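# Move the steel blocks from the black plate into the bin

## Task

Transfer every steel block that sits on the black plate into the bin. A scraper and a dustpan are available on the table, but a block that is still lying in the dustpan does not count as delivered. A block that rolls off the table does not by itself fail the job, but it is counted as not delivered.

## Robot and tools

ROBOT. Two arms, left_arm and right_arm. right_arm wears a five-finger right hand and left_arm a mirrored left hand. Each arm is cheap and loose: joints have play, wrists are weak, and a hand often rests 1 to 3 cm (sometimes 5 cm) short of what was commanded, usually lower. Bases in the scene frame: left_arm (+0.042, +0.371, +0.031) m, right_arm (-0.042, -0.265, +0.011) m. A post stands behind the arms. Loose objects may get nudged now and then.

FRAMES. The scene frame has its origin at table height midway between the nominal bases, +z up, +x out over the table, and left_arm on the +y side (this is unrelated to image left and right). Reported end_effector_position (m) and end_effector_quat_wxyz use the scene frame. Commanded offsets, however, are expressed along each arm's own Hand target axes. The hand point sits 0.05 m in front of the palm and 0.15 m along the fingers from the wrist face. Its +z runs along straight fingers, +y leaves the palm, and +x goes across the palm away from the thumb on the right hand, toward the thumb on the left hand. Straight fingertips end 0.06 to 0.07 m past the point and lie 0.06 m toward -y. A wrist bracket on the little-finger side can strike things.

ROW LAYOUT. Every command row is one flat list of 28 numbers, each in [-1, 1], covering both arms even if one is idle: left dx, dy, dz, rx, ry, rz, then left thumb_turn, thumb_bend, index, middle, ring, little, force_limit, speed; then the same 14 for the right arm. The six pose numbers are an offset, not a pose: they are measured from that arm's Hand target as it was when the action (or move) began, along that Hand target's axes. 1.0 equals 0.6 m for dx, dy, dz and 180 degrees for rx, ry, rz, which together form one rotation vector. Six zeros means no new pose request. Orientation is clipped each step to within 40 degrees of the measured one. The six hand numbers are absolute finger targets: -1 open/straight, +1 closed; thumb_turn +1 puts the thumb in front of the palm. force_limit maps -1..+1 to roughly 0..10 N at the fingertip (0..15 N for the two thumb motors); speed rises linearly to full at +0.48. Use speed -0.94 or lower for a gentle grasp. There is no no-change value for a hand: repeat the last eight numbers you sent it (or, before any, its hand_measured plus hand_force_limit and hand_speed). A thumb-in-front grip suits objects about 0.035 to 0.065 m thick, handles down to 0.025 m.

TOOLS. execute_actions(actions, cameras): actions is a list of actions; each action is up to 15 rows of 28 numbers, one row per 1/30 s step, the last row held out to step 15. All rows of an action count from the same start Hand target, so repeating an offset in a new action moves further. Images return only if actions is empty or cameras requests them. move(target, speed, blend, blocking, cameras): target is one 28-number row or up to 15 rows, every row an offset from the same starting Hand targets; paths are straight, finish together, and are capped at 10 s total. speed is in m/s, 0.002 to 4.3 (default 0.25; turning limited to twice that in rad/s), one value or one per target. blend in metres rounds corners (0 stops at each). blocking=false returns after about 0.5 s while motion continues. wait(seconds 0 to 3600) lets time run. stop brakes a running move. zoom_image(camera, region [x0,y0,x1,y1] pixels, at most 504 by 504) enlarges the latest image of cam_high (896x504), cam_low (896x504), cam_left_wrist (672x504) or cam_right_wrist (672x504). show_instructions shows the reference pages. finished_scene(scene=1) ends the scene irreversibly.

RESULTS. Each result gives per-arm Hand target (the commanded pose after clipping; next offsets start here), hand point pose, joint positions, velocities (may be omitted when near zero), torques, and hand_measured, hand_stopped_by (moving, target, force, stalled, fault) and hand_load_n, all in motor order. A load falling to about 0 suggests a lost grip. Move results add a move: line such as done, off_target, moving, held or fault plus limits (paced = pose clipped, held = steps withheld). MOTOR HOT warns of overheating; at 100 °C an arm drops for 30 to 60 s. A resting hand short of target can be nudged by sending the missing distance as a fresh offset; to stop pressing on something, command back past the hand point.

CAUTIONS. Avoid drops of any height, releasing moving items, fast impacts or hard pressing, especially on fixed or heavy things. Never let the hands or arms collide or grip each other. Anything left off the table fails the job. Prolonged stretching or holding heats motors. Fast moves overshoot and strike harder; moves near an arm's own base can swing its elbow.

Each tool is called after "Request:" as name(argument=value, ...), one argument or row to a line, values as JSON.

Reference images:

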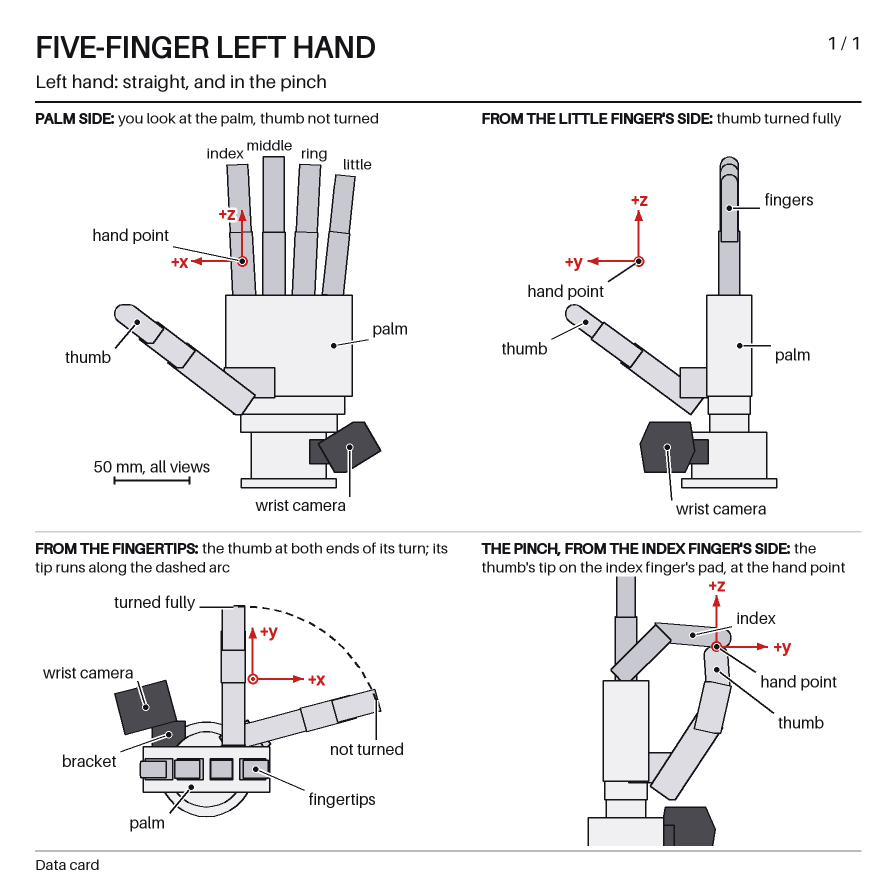

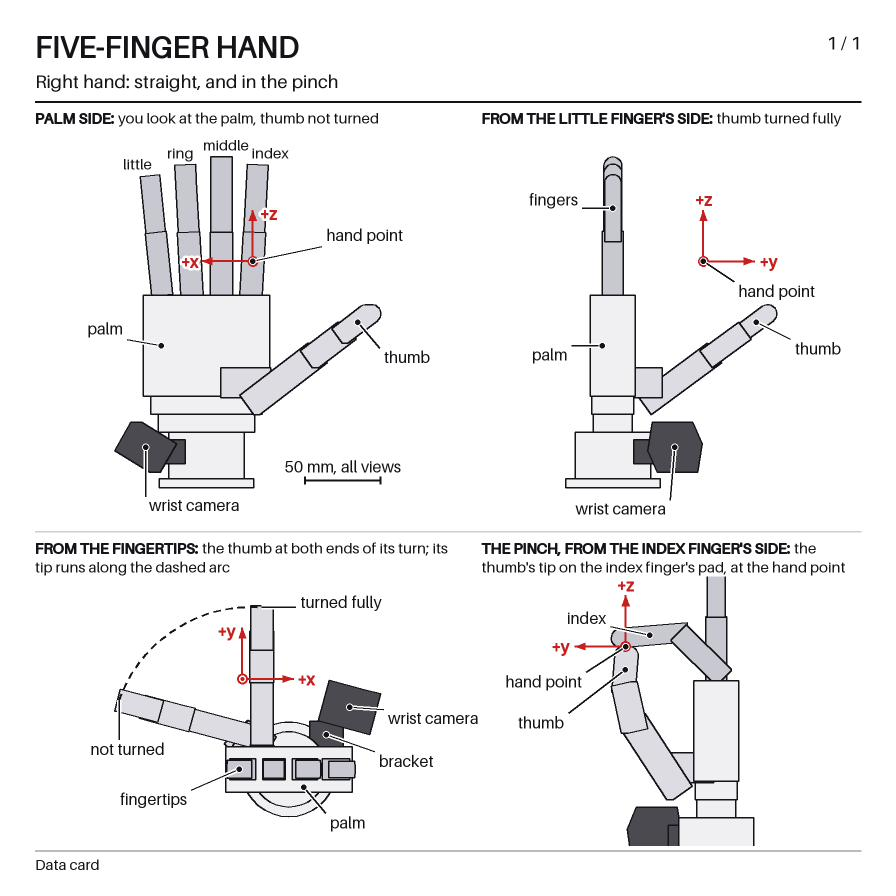

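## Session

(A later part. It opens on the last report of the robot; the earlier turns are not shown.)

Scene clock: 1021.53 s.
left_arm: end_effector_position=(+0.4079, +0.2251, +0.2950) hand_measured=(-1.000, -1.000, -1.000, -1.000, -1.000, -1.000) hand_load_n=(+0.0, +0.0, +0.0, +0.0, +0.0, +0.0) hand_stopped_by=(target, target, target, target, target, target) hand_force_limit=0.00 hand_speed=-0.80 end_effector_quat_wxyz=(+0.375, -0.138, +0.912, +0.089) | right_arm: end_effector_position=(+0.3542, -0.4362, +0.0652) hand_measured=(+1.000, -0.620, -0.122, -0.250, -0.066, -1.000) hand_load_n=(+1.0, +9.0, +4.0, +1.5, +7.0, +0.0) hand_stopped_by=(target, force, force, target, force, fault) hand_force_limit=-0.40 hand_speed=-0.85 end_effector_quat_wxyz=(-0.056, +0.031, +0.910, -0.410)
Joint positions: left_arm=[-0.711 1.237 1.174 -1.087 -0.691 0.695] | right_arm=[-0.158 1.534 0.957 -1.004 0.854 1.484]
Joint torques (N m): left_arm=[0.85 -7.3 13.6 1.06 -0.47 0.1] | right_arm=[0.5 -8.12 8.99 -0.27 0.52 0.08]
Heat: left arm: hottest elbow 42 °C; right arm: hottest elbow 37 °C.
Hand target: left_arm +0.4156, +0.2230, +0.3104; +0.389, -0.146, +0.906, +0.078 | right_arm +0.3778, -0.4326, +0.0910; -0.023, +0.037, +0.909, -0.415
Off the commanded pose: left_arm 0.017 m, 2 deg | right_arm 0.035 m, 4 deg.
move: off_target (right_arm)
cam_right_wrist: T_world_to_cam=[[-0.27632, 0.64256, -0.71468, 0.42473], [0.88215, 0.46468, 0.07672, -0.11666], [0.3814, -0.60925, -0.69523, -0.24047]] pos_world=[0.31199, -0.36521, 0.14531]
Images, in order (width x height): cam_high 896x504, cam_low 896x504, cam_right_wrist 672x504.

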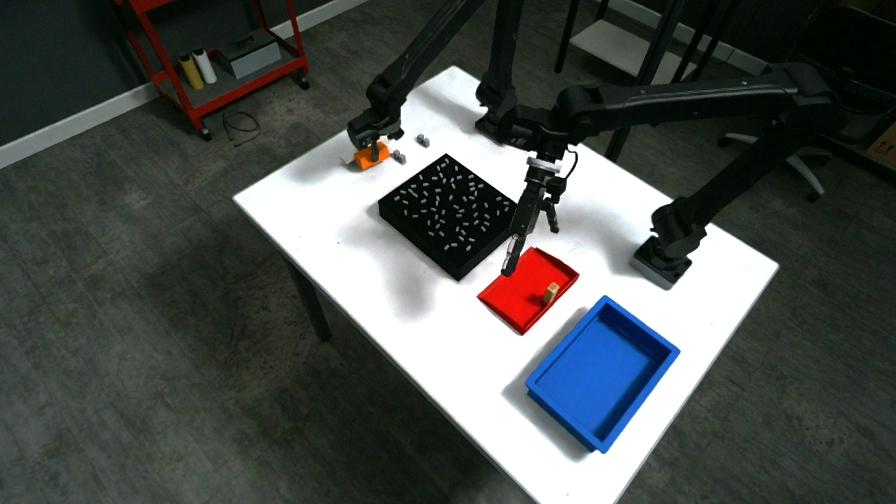

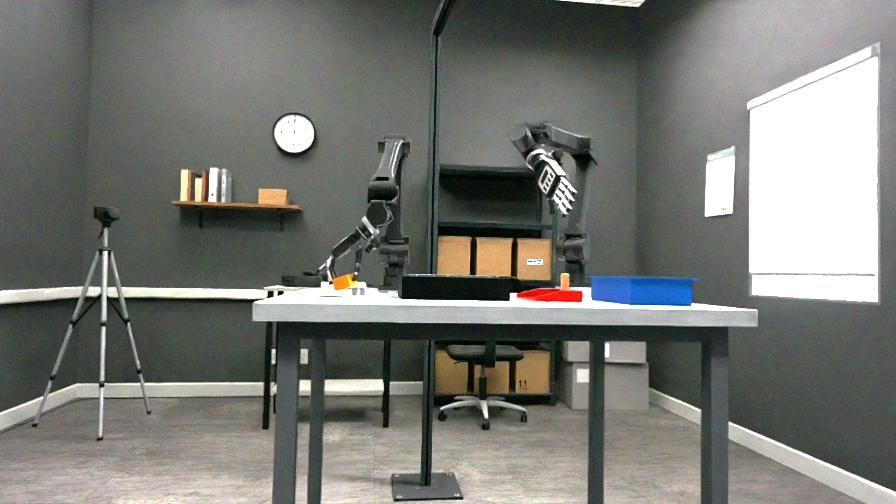

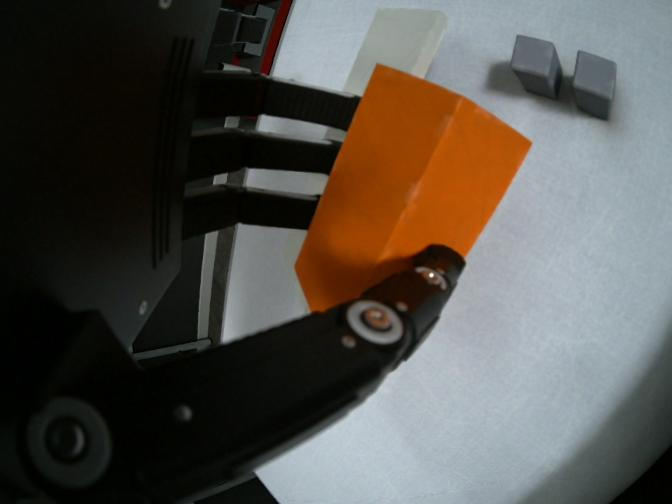

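Request:
move(
  target=[
    [0,0,0,0,0,0,-1,-1,-1,-1,-1,-1,0,-0.8, 0.0381,-0.1185,-0.1428,-0.2105,0.0102,-0.0153,1,0.1,0.0,-0.25,0.0,-1,-0.4,-0.85],
  ],
  speed=0.08,
  cameras=["cam_right_wrist","cam_low","cam_high"],
)

Request:
zoom_image(
  camera="cam_low",
  region=[290, 185, 410, 305],
)

Request:
zoom_image(
  camera="cam_high",
  region=[320, 60, 440, 180],
)

Scene clock: 1043.63 s.
left_arm: end_effector_position=(+0.4079, +0.2251, +0.2950) hand_measured=(-1.000, -1.000, -1.000, -1.000, -1.000, -1.000) hand_load_n=(+0.0, +0.0, +0.0, +0.0, +0.0, +0.0) hand_stopped_by=(target, target, target, target, target, target) hand_force_limit=0.00 hand_speed=-0.80 end_effector_quat_wxyz=(+0.375, -0.138, +0.912, +0.089) | right_arm: end_effector_position=(+0.3451, -0.4039, +0.1764) hand_measured=(+1.000, -0.620, -0.122, -0.250, -0.066, -1.000) hand_load_n=(+1.0, +9.0, +4.0, +1.5, +7.0, -0.5) hand_stopped_by=(target, force, force, target, force, fault) hand_force_limit=-0.40 hand_speed=-0.85 end_effector_quat_wxyz=(-0.060, +0.032, +0.994, -0.085)
Joint positions: left_arm=[-0.711 1.237 1.174 -1.087 -0.691 0.695] | right_arm=[-0.405 1.442 1.253 -1.432 0.203 1.232]
Joint torques (N m): left_arm=[0.79 -7.59 13.56 1.02 -0.46 0.1] | right_arm=[-1.79 -7.24 10.55 -0.39 0.06 -0.11]
Heat: left arm: hottest elbow 42 °C; right arm: hottest elbow 37 °C.
Hand target: left_arm +0.4156, +0.2230, +0.3104; +0.389, -0.146, +0.906, +0.078 | right_arm +0.3579, -0.4126, +0.2011; -0.034, +0.028, +0.994, -0.096
Off the commanded pose: left_arm 0.017 m, 2 deg | right_arm 0.029 m, 3 deg.
move: off_target (right_arm)
cam_right_wrist: T_world_to_cam=[[-0.23628, 0.95835, -0.16043, 0.49699], [0.89096, 0.27957, 0.35781, -0.25964], [0.38776, -0.0584, -0.91991, 0.11993]] pos_world=[0.30226, -0.3967, 0.28296]
Images, in order (width x height): cam_high 896x504, cam_low 896x504, cam_right_wrist 672x504.

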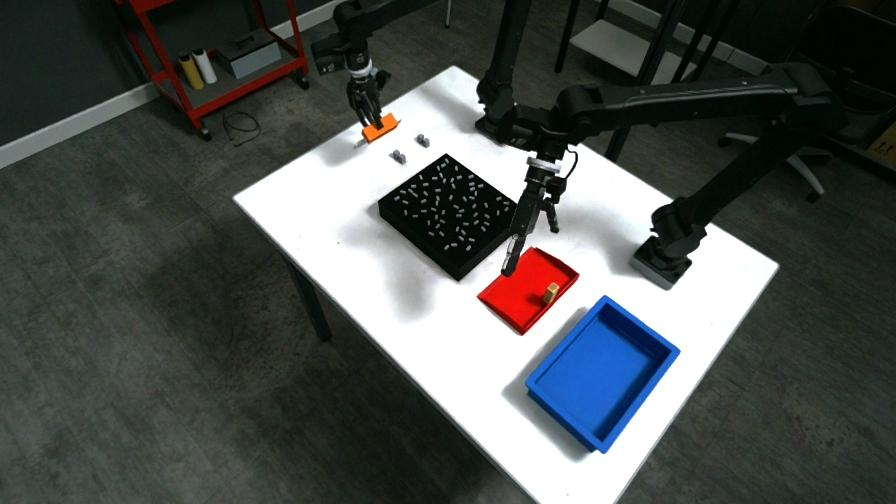

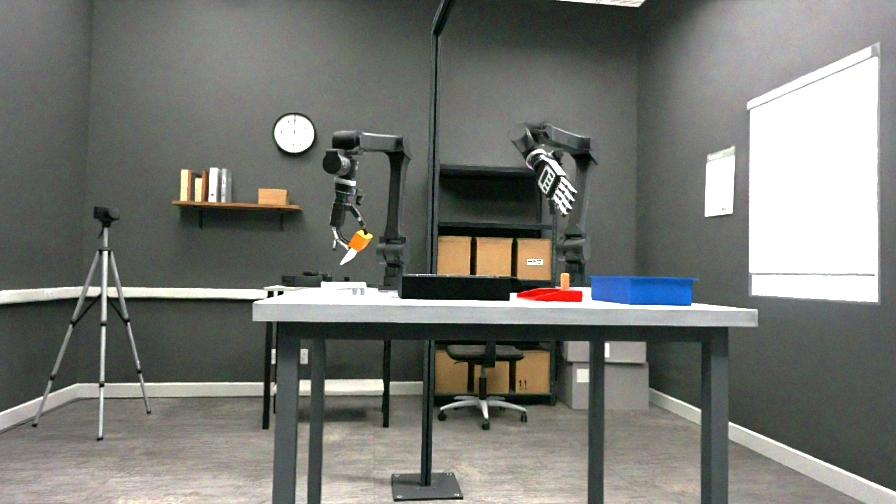

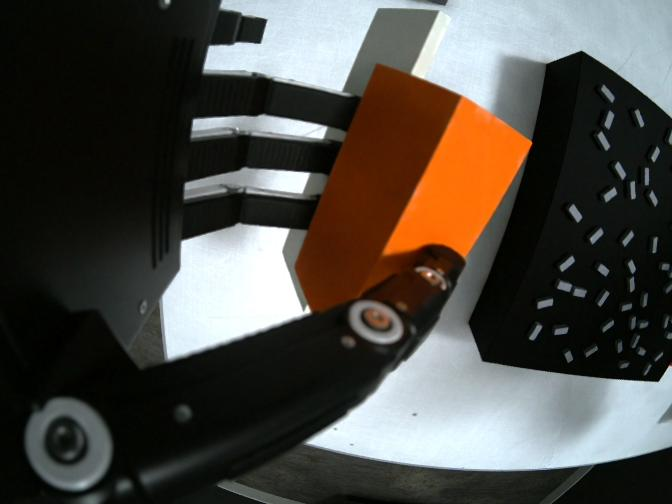

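Scaled by 4.200.

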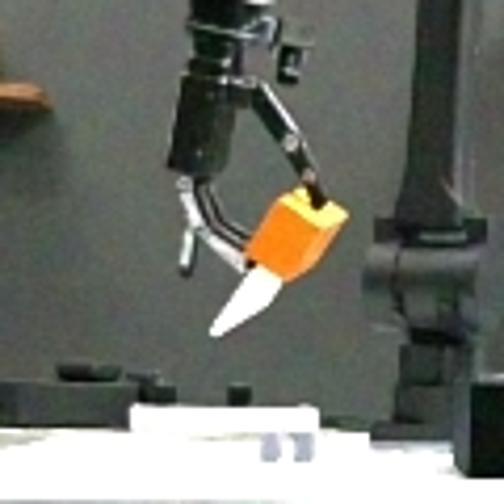

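Scaled by 4.200.

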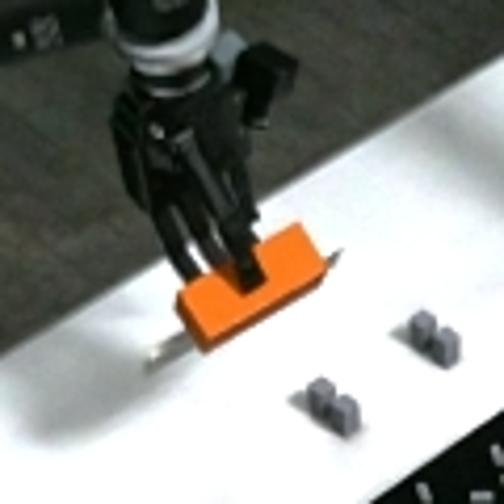

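Request:
move(
  target=[0.1905,0.1005,0.0215,0.4295,0.2853,-0.0814,1,-0.7,-0.6,-0.6,-0.6,-0.6,0,-0.3, 0,0,0,0,0,0,1,0.1,0.0,-0.25,0.0,-1,-0.4,-0.85],
  speed=0.25,
  cameras=["all"],
)

Scene clock: 1110.40 s.
left_arm: end_effector_position=(+0.3128, +0.2543, +0.2074) hand_measured=(+1.000, -0.700, -0.600, -0.600, -0.600, -0.600) hand_load_n=(+0.0, +0.0, +0.0, +0.0, +0.0, +0.0) hand_stopped_by=(target, target, target, target, target, target) hand_force_limit=0.00 hand_speed=-0.30 end_effector_quat_wxyz=(-0.017, -0.014, +0.808, -0.589) | right_arm: end_effector_position=(+0.3451, -0.4039, +0.1764) hand_measured=(+1.000, -0.620, -0.122, -0.250, -0.066, -1.000) hand_load_n=(+1.0, +9.0, +4.0, +1.5, +7.5, +0.0) hand_stopped_by=(target, force, force, target, force, fault) hand_force_limit=-0.40 hand_speed=-0.85 end_effector_quat_wxyz=(-0.060, +0.032, +0.994, -0.085)
Joint positions: left_arm=[0.18 1.332 0.906 -1.642 1.216 2.05] | right_arm=[-0.405 1.442 1.253 -1.432 0.203 1.232]
Joint torques (N m): left_arm=[1.26 -4.84 12.92 -1.13 0.79 0.2] | right_arm=[-1.73 -7.18 10.55 -0.34 0.04 -0.11]
Heat: left arm: hottest elbow 43 °C; right arm: hottest elbow 41 °C.
Hand target: left_arm +0.3299, +0.2599, +0.2200; +0.000, +0.000, +0.804, -0.595 | right_arm +0.3579, -0.4126, +0.2011; -0.034, +0.028, +0.994, -0.096
Off the commanded pose: left_arm 0.022 m, 3 deg | right_arm 0.029 m, 3 deg.
joint sent to its limit (left arm) — joint 6 (wrist roll), upper limit. The joint targets are off in position, not in orientation.
move: off_target (left_arm)
cam_left_wrist: T_world_to_cam=[[-0.1902, -0.33567, 0.92258, -0.04552], [-0.82893, 0.55841, 0.03228, 0.10617], [-0.52601, -0.75862, -0.38446, 0.55345]] pos_world=[0.37047, 0.34529, 0.25135]
cam_right_wrist: T_world_to_cam=[[-0.23628, 0.95835, -0.16043, 0.49699], [0.89096, 0.27957, 0.35781, -0.25964], [0.38776, -0.0584, -0.91991, 0.11993]] pos_world=[0.30226, -0.3967, 0.28296]

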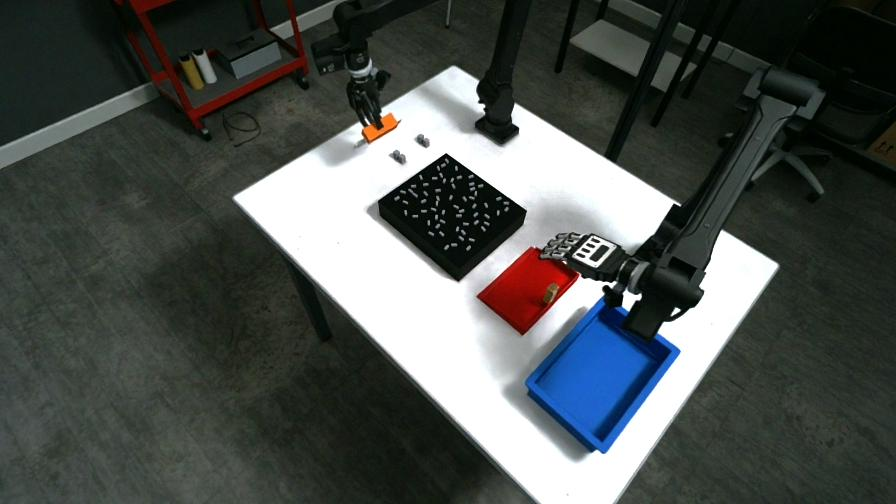

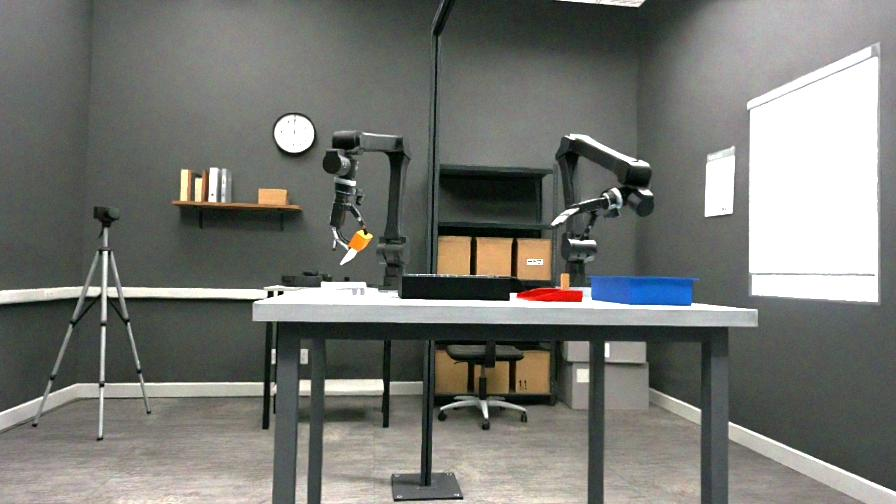

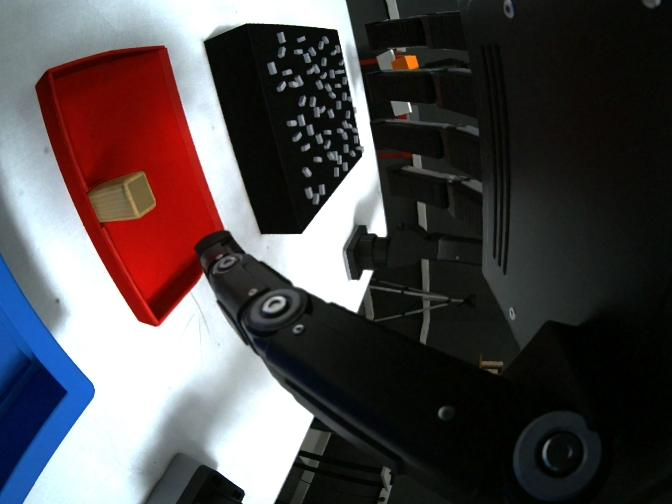

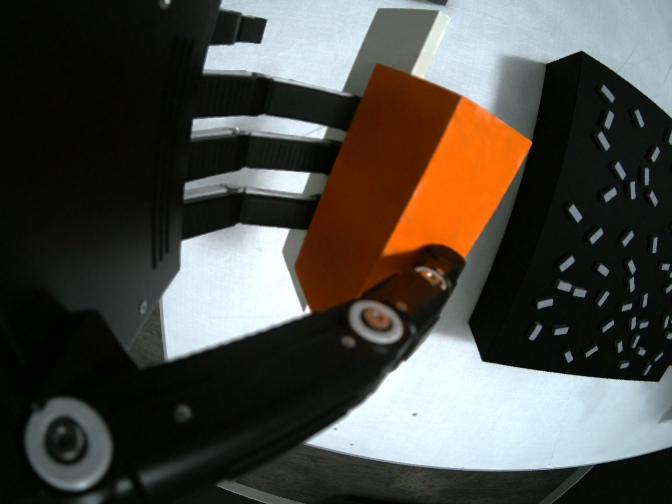

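Request:
zoom_image(
  camera="cam_left_wrist",
  region=[30, 30, 250, 340],
)

Request:
zoom_image(
  camera="cam_high",
  region=[370, 140, 590, 340],
)

Scaled by 1.626 from the camera's image (finer frame: 960x720).

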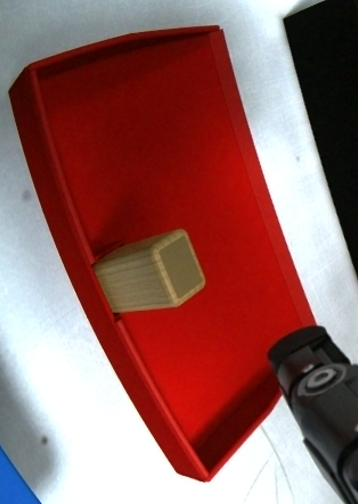

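Scaled by 2.291.

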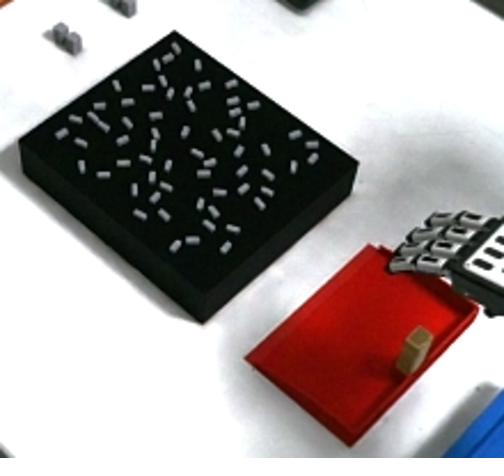

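Request:
move(
  target=[-0.01,0.1671,0.0632,0,0,0,1,-0.7,-0.6,-0.6,-0.6,-0.6,0,-0.3, 0,0,0,0,0,0,1,0.1,0.0,-0.25,0.0,-1,-0.4,-0.85],
  speed=0.12,
  cameras=["cam_high","cam_left_wrist","cam_low"],
)

Request:
zoom_image(
  camera="cam_low",
  region=[510, 200, 630, 310],
)

Scene clock: 1129.03 s.
left_arm: end_effector_position=(+0.3338, +0.2560, +0.1143) hand_measured=(+1.000, -0.700, -0.600, -0.600, -0.600, -0.600) hand_load_n=(+0.0, +0.0, +0.0, +0.0, +0.0, +0.0) hand_stopped_by=(target, target, target, target, target, target) hand_force_limit=0.00 hand_speed=-0.30 end_effector_quat_wxyz=(-0.003, -0.006, +0.807, -0.591) | right_arm: end_effector_position=(+0.3451, -0.4039, +0.1764) hand_measured=(+1.000, -0.620, -0.122, -0.250, -0.066, -1.000) hand_load_n=(+1.0, +9.0, +4.0, +1.5, +7.5, +0.0) hand_stopped_by=(target, force, force, target, force, fault) hand_force_limit=-0.40 hand_speed=-0.85 end_effector_quat_wxyz=(-0.060, +0.032, +0.994, -0.085)
Joint positions: left_arm=[0.179 1.518 0.814 -1.332 1.227 2.05] | right_arm=[-0.405 1.442 1.253 -1.432 0.203 1.232]
Joint torques (N m): left_arm=[0.26 -6.77 6.93 -0.08 0.96 0.1] | right_arm=[-1.79 -7.24 10.56 -0.35 0.05 -0.11]
Heat: left arm: hottest elbow 42 °C; right arm: hottest elbow 42 °C.
Hand target: left_arm +0.3358, +0.2529, +0.1131; +0.000, +0.000, +0.804, -0.595 | right_arm +0.3579, -0.4126, +0.2011; -0.034, +0.028, +0.994, -0.096
Off the commanded pose: left_arm 0.004 m, 1 deg | right_arm 0.029 m, 3 deg.
move: done
cam_left_wrist: T_world_to_cam=[[-0.21966, -0.33257, 0.91714, 0.0545], [-0.83143, 0.55563, 0.00235, 0.13071], [-0.51037, -0.76202, -0.39856, 0.52728]] pos_world=[0.38976, 0.3473, 0.15986]
Images, in order (width x height): cam_high 896x504, cam_low 896x504, cam_left_wrist 672x504.

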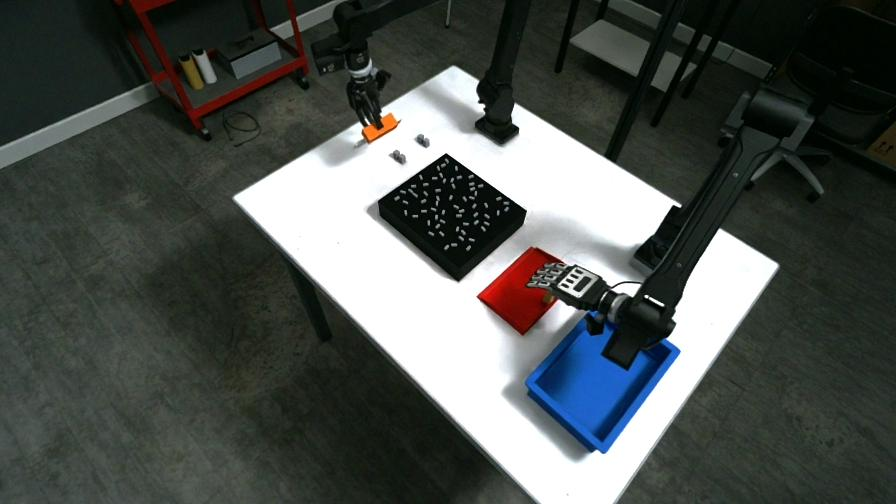

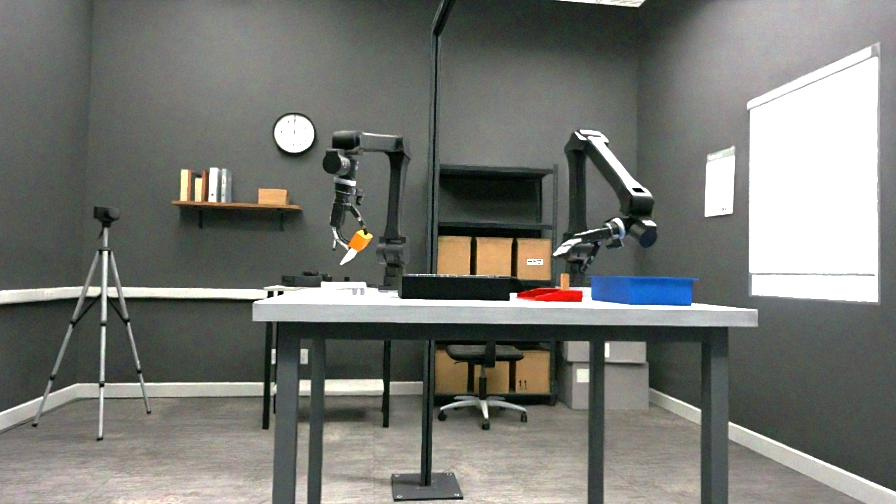

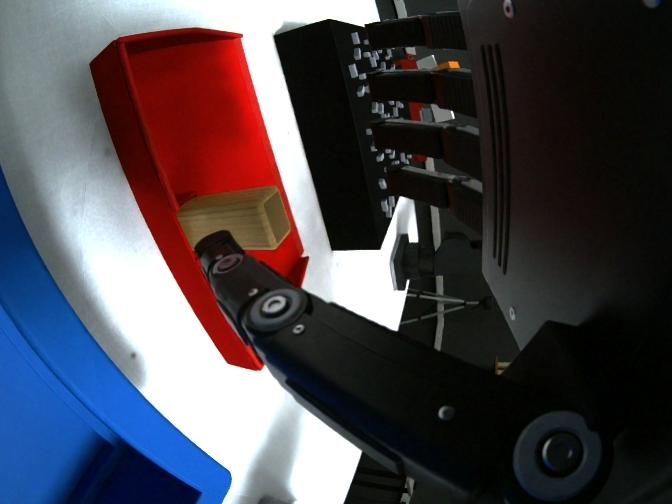

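Scaled by 4.200.

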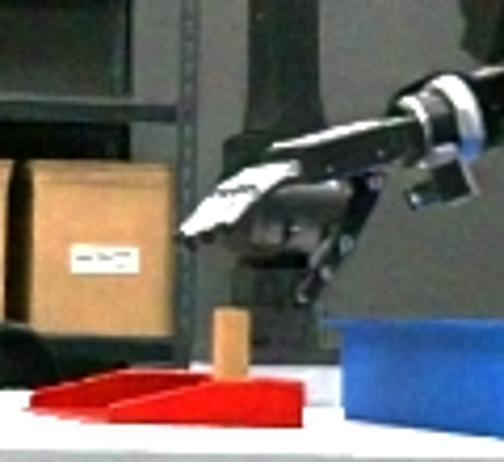

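Request:
move(
  target=[0.0238,0.0583,0.037,0,0,0,1,-0.7,-0.6,-0.6,-0.6,-0.6,0,-0.3, 0,0,0,0,0,0,1,0.1,0.0,-0.25,0.0,-1,-0.4,-0.85],
  speed=0.08,
  cameras=["cam_left_wrist","cam_low"],
)

Request:
zoom_image(
  camera="cam_low",
  region=[510, 200, 630, 310],
)

Scene clock: 1136.53 s.
left_arm: end_effector_position=(+0.3225, +0.2436, +0.0737) hand_measured=(+1.000, -0.700, -0.600, -0.600, -0.600, -0.600) hand_load_n=(+0.0, +0.0, +0.0, +0.0, +0.0, +0.0) hand_stopped_by=(target, target, target, target, target, target) hand_force_limit=0.00 hand_speed=-0.30 end_effector_quat_wxyz=(+0.005, +0.009, +0.807, -0.591) | right_arm: end_effector_position=(+0.3451, -0.4039, +0.1764) hand_measured=(+1.000, -0.620, -0.122, -0.250, -0.066, -1.000) hand_load_n=(+1.0, +9.0, +4.0, +2.0, +7.0, -0.5) hand_stopped_by=(target, force, force, target, force, fault) hand_force_limit=-0.40 hand_speed=-0.85 end_effector_quat_wxyz=(-0.060, +0.032, +0.994, -0.085)
Joint positions: left_arm=[0.145 1.557 0.725 -1.13 1.239 2.002] | right_arm=[-0.405 1.442 1.253 -1.432 0.203 1.232]
Joint torques (N m): left_arm=[0.38 -6.71 5.79 0.01 0.99 -0.03] | right_arm=[-1.79 -7.3 10.56 -0.39 0.05 -0.11]
Heat: left arm: hottest elbow 42 °C; right arm: hottest elbow 42 °C.
Hand target: left_arm +0.3215, +0.2418, +0.0732; +0.000, +0.000, +0.804, -0.595 | right_arm +0.3579, -0.4126, +0.2011; -0.034, +0.028, +0.994, -0.096
Off the commanded pose: left_arm 0.002 m, 1 deg | right_arm 0.029 m, 3 deg.
move: done
cam_left_wrist: T_world_to_cam=[[-0.25103, -0.32881, 0.91042, 0.09491], [-0.82309, 0.56749, -0.022, 0.12443], [-0.50942, -0.75488, -0.4131, 0.49491]] pos_world=[0.37836, 0.33419, 0.12077]
Images, in order (width x height): cam_low 896x504, cam_left_wrist 672x504.

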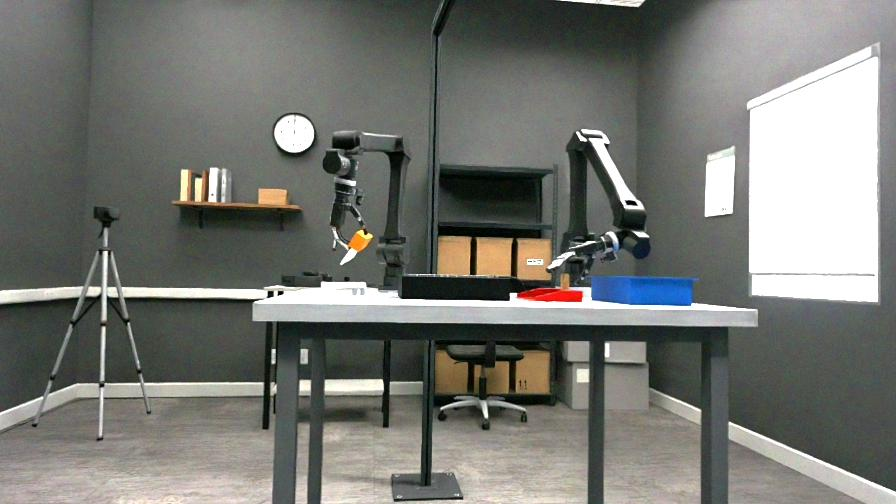

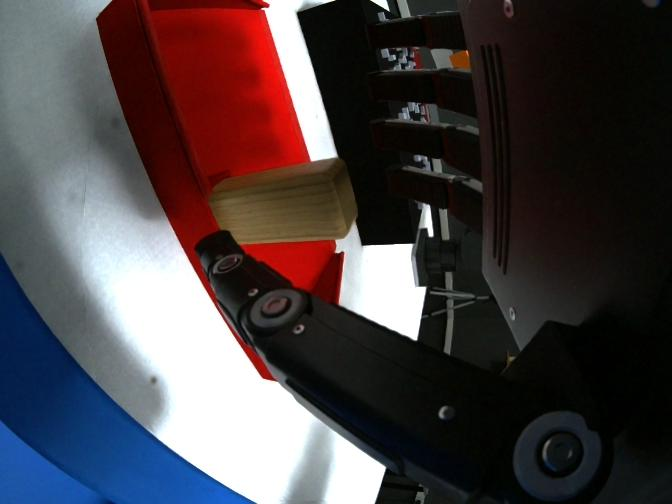

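Scaled by 4.200.

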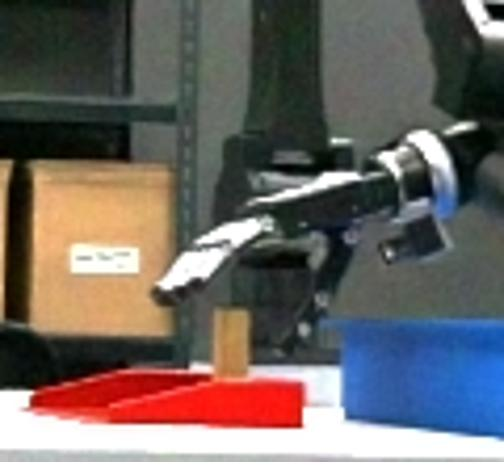

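Request:
move(
  target=[
    [0.005,0.0228,0.0052,0,0,0,1,-0.7,-0.6,-0.6,-0.6,-0.6,0,-0.3, 0,0,0,0,0,0,1,0.1,0.0,-0.25,0.0,-1,-0.4,-0.85],
    [0.005,0.0228,0.0052,0,0,0,1,-0.7,-0.3,-0.35,-0.6,-0.6,-0.3,-0.6, 0,0,0,0,0,0,1,0.1,0.0,-0.25,0.0,-1,-0.4,-0.85],
  ],
  speed=0.06,
  cameras=["cam_left_wrist","cam_low"],
)

Request:
zoom_image(
  camera="cam_low",
  region=[510, 200, 630, 310],
)

Scene clock: 1143.50 s.
left_arm: end_effector_position=(+0.3169, +0.2429, +0.0605) hand_measured=(+1.000, -0.700, -0.300, -0.350, -0.600, -0.600) hand_load_n=(+0.0, +0.0, +0.0, +0.0, +0.0, +0.0) hand_stopped_by=(target, target, target, target, target, target) hand_force_limit=-0.30 hand_speed=-0.60 end_effector_quat_wxyz=(-0.002, +0.003, +0.806, -0.592) | right_arm: end_effector_position=(+0.3451, -0.4039, +0.1764) hand_measured=(+1.000, -0.620, -0.122, -0.250, -0.066, -1.000) hand_load_n=(+1.0, +9.0, +4.0, +1.5, +7.0, +0.0) hand_stopped_by=(target, force, force, target, force, fault) hand_force_limit=-0.40 hand_speed=-0.85 end_effector_quat_wxyz=(-0.060, +0.032, +0.994, -0.085)
Joint positions: left_arm=[0.145 1.587 0.705 -1.092 1.239 1.995] | right_arm=[-0.405 1.442 1.253 -1.432 0.203 1.232]
Joint torques (N m): left_arm=[0.62 -6.65 5.63 -0.05 0.92 0.06] | right_arm=[-1.9 -7.18 10.56 -0.38 0.05 -0.11]
Heat: left arm: hottest elbow 41 °C; right arm: hottest elbow 42 °C.
Hand target: left_arm +0.3185, +0.2428, +0.0592; +0.000, +0.000, +0.804, -0.595 | right_arm +0.3579, -0.4126, +0.2011; -0.034, +0.028, +0.994, -0.096
Off the commanded pose: left_arm 0.002 m, 1 deg | right_arm 0.029 m, 3 deg.
move: done
cam_left_wrist: T_world_to_cam=[[-0.23387, -0.32817, 0.91521, 0.09936], [-0.82469, 0.56553, -0.00796, 0.1201], [-0.51496, -0.75663, -0.4029, 0.48757]] pos_world=[0.37336, 0.33359, 0.10646]
Images, in order (width x height): cam_low 896x504, cam_left_wrist 672x504.

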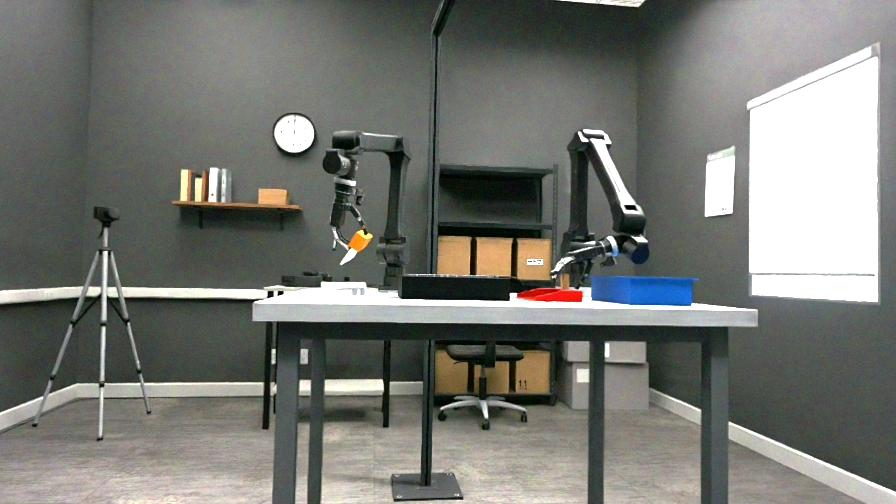

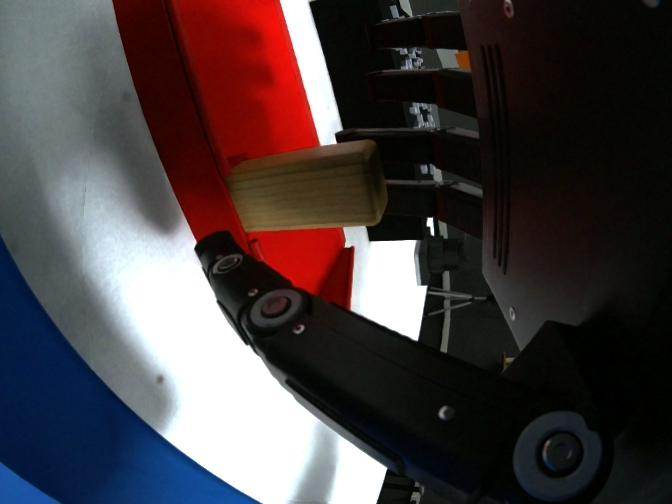

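Scaled by 4.200.

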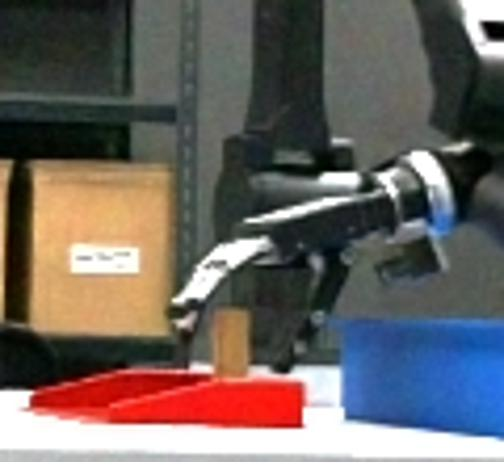

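Request:
move(
  target=[
    [-0.0067,0.0032,0.001,0,0,0,1,-0.7,-0.3,-0.35,-0.6,-0.6,-0.3,-0.6, 0,0,0,0,0,0,1,0.1,0.0,-0.25,0.0,-1,-0.4,-0.85],
    [-0.0067,0.0032,0.001,0,0,0,1,-0.5,-0.12,-0.18,-0.6,-0.6,-0.3,-0.7, 0,0,0,0,0,0,1,0.1,0.0,-0.25,0.0,-1,-0.4,-0.85],
  ],
  speed=0.06,
  cameras=["cam_left_wrist","cam_low"],
)

Request:
zoom_image(
  camera="cam_low",
  region=[510, 200, 630, 310],
)

Scene clock: 1154.57 s.
left_arm: end_effector_position=(+0.3174, +0.2429, +0.0568) hand_measured=(+1.000, -0.500, -0.120, -0.180, -0.600, -0.600) hand_load_n=(+0.0, +0.5, +0.0, +0.0, +0.0, +0.0) hand_stopped_by=(target, target, target, target, target, target) hand_force_limit=-0.30 hand_speed=-0.70 end_effector_quat_wxyz=(-0.003, +0.002, +0.806, -0.592) | right_arm: end_effector_position=(+0.3451, -0.4039, +0.1764) hand_measured=(+1.000, -0.620, -0.122, -0.250, -0.066, -1.000) hand_load_n=(+1.0, +9.0, +4.0, +1.5, +7.0, +0.0) hand_stopped_by=(target, force, force, target, force, fault) hand_force_limit=-0.40 hand_speed=-0.85 end_effector_quat_wxyz=(-0.060, +0.032, +0.994, -0.085)
Joint positions: left_arm=[0.145 1.599 0.705 -1.082 1.239 1.995] | right_arm=[-0.405 1.442 1.253 -1.432 0.203 1.232]
Joint torques (N m): left_arm=[0.32 -6.53 6.41 0.02 0.95 -0.01] | right_arm=[-1.73 -7.12 10.54 -0.38 0.05 -0.11]
Heat: left arm: hottest elbow 40 °C; right arm: hottest elbow 43 °C.
Hand target: left_arm +0.3225, +0.2428, +0.0572; +0.000, +0.000, +0.804, -0.595 | right_arm +0.3579, -0.4126, +0.2011; -0.034, +0.028, +0.994, -0.096
Off the commanded pose: left_arm 0.005 m, 1 deg | right_arm 0.029 m, 3 deg.
move: done
cam_left_wrist: T_world_to_cam=[[-0.23111, -0.32784, 0.91603, 0.10188], [-0.82473, 0.5655, -0.00569, 0.1203], [-0.51615, -0.75679, -0.40107, 0.48669]] pos_world=[0.37396, 0.33369, 0.10256]
Images, in order (width x height): cam_low 896x504, cam_left_wrist 672x504.

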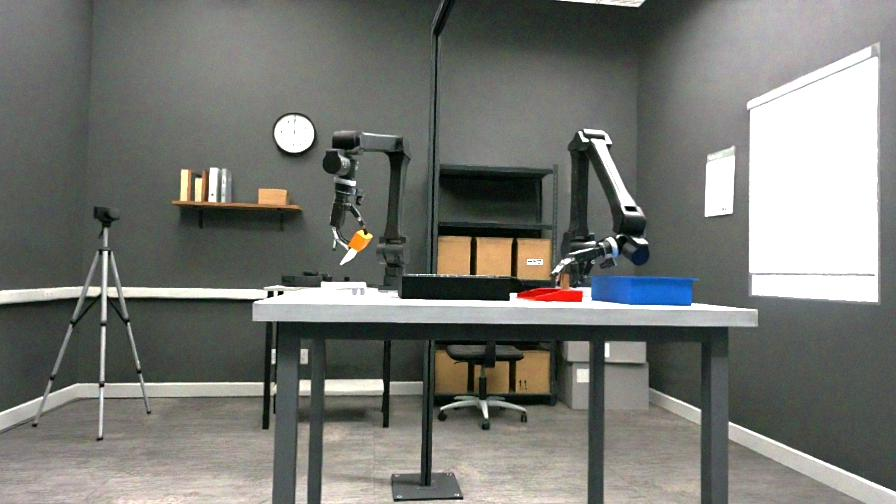

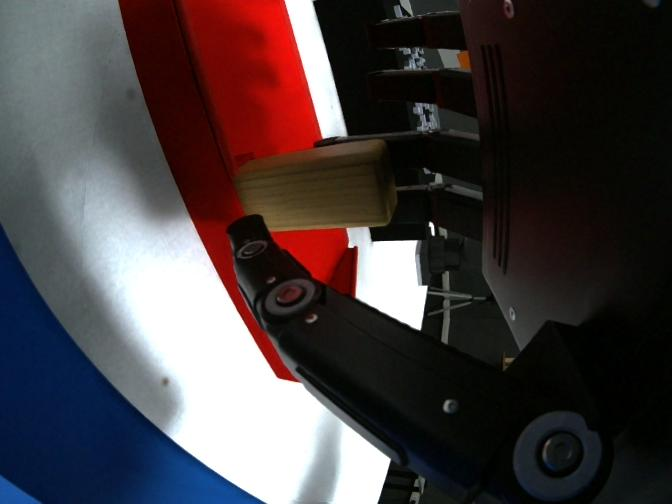

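Scaled by 4.200.

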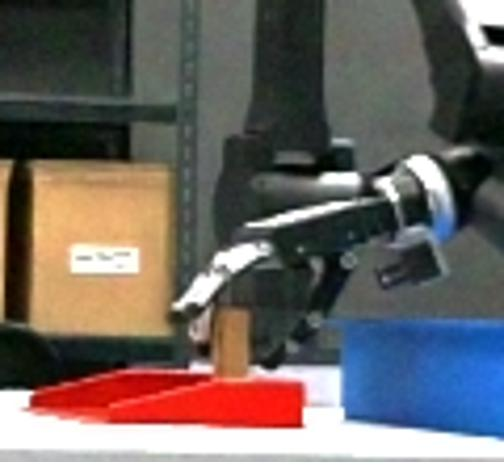

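Request:
move(
  target=[-0.0167,0,0,0,0,0,1,-0.5,-0.12,-0.18,-0.6,-0.6,-0.3,-0.7, 0,0,0,0,0,0,1,0.1,0.0,-0.25,0.0,-1,-0.4,-0.85],
  speed=0.06,
  cameras=["cam_left_wrist","cam_high"],
)

Scene clock: 1160.97 s.
left_arm: end_effector_position=(+0.3154, +0.2427, +0.0525) hand_measured=(+1.000, -0.500, -0.120, -0.180, -0.600, -0.600) hand_load_n=(+0.0, +0.0, +0.0, +0.0, +0.0, +0.0) hand_stopped_by=(target, target, target, target, target, target) hand_force_limit=-0.30 hand_speed=-0.70 end_effector_quat_wxyz=(-0.010, -0.004, +0.805, -0.593) | right_arm: end_effector_position=(+0.3451, -0.4039, +0.1764) hand_measured=(+1.000, -0.620, -0.122, -0.250, -0.066, -1.000) hand_load_n=(+1.0, +9.0, +4.0, +1.5, +7.5, +0.0) hand_stopped_by=(target, force, force, target, force, fault) hand_force_limit=-0.40 hand_speed=-0.85 end_effector_quat_wxyz=(-0.060, +0.032, +0.994, -0.085)
Joint positions: left_arm=[0.145 1.617 0.705 -1.082 1.239 1.995] | right_arm=[-0.405 1.442 1.253 -1.432 0.203 1.232]
Joint torques (N m): left_arm=[0.09 -6.65 8.61 0.08 0.99 -0.04] | right_arm=[-1.85 -7.24 10.56 -0.35 0.05 -0.11]
Heat: left arm: hottest elbow 39 °C; right arm: hottest elbow 43 °C.
Hand target: left_arm +0.3325, +0.2428, +0.0571; +0.000, +0.000, +0.804, -0.595 | right_arm +0.3579, -0.4126, +0.2011; -0.034, +0.028, +0.994, -0.096
Off the commanded pose: left_arm 0.018 m, 1 deg | right_arm 0.029 m, 3 deg.
move: off_target (left_arm)
cam_left_wrist: T_world_to_cam=[[-0.21438, -0.32559, 0.92089, 0.09918], [-0.82464, 0.5656, 0.008, 0.11803], [-0.52346, -0.75769, -0.38975, 0.48577]] pos_world=[0.37287, 0.33359, 0.09705]
Images, in order (width x height): cam_high 896x504, cam_left_wrist 672x504.

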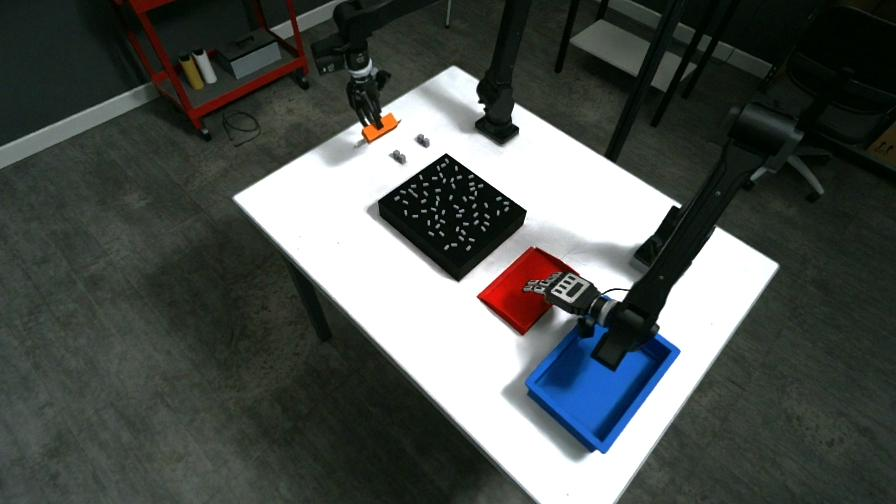

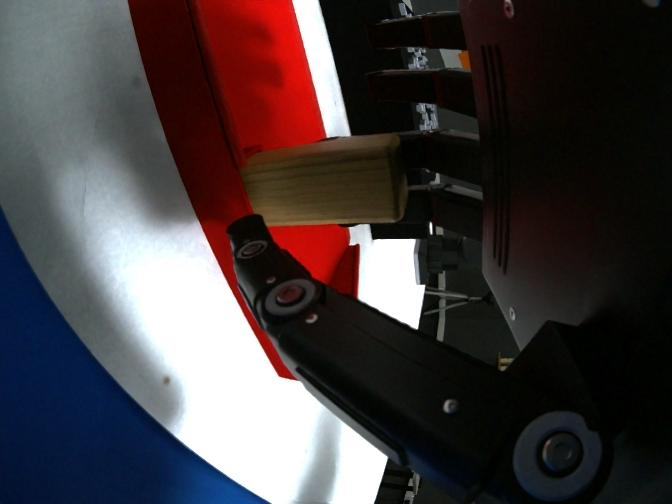

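Request:
move(
  target=[-0.0167,-0.0102,-0.004,0,0,0,1,-0.5,-0.12,-0.18,-0.6,-0.6,-0.3,-0.7, 0,0,0,0,0,0,1,0.1,0.0,-0.25,0.0,-1,-0.4,-0.85],
  speed=0.06,
  cameras=["cam_left_wrist","cam_high"],
)

Scene clock: 1166.73 s.
left_arm: end_effector_position=(+0.3294, +0.2439, +0.0578) hand_measured=(+1.000, -0.500, -0.120, -0.180, -0.600, -0.600) hand_load_n=(+0.0, +0.5, +0.0, +0.0, +0.0, +0.0) hand_stopped_by=(target, target, target, target, target, target) hand_force_limit=-0.30 hand_speed=-0.70 end_effector_quat_wxyz=(-0.001, +0.002, +0.806, -0.592) | right_arm: end_effector_position=(+0.3451, -0.4039, +0.1764) hand_measured=(+1.000, -0.620, -0.122, -0.250, -0.066, -1.000) hand_load_n=(+1.0, +9.0, +4.0, +1.5, +7.5, +0.0) hand_stopped_by=(target, force, force, target, force, fault) hand_force_limit=-0.40 hand_speed=-0.85 end_effector_quat_wxyz=(-0.060, +0.032, +0.994, -0.085)
Joint positions: left_arm=[0.143 1.617 0.735 -1.082 1.24 1.985] | right_arm=[-0.405 1.442 1.253 -1.432 0.203 1.232]
Joint torques (N m): left_arm=[0.03 -6.89 8.9 -0.68 0.98 -0.05] | right_arm=[-1.79 -7.36 10.54 -0.38 0.04 -0.11]
Heat: left arm: hottest elbow 39 °C; right arm: hottest elbow 43 °C.
Hand target: left_arm +0.3426, +0.2433, +0.0637; +0.000, +0.000, +0.804, -0.595 | right_arm +0.3579, -0.4126, +0.2011; -0.034, +0.028, +0.994, -0.096
Off the commanded pose: left_arm 0.014 m, 1 deg | right_arm 0.029 m, 3 deg.
move: off_target (left_arm)
cam_left_wrist: T_world_to_cam=[[-0.23384, -0.32844, 0.91512, 0.10518], [-0.8257, 0.56404, -0.00856, 0.13063], [-0.51336, -0.75762, -0.40309, 0.49343]] pos_world=[0.38576, 0.33469, 0.10376]
Images, in order (width x height): cam_high 896x504, cam_left_wrist 672x504.

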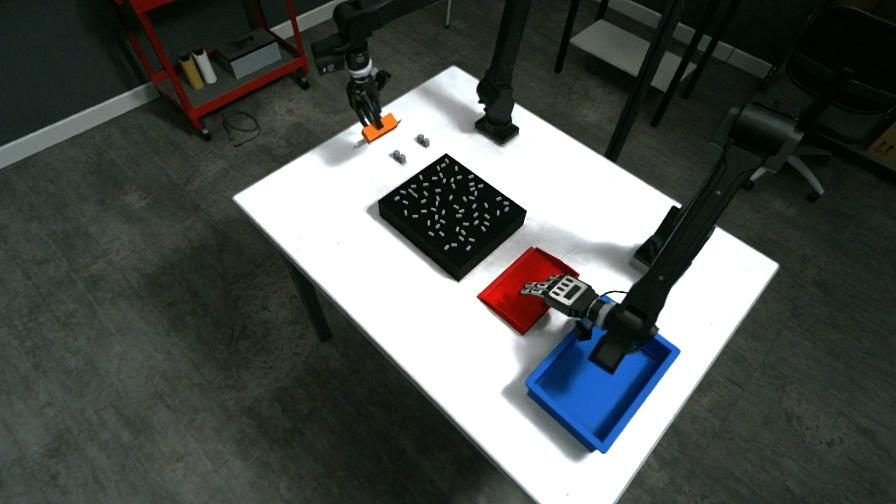

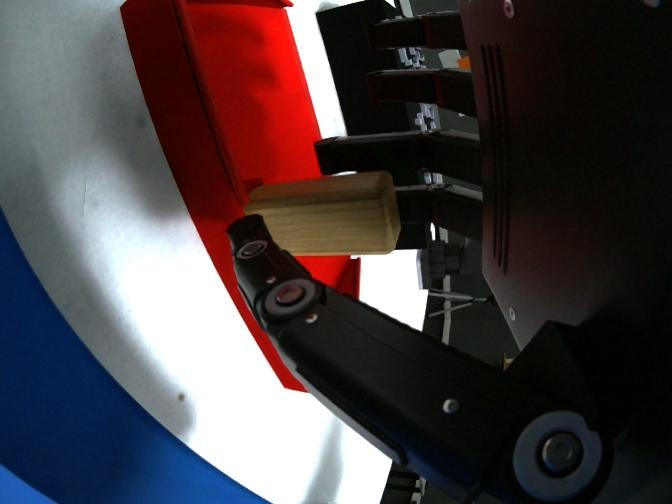

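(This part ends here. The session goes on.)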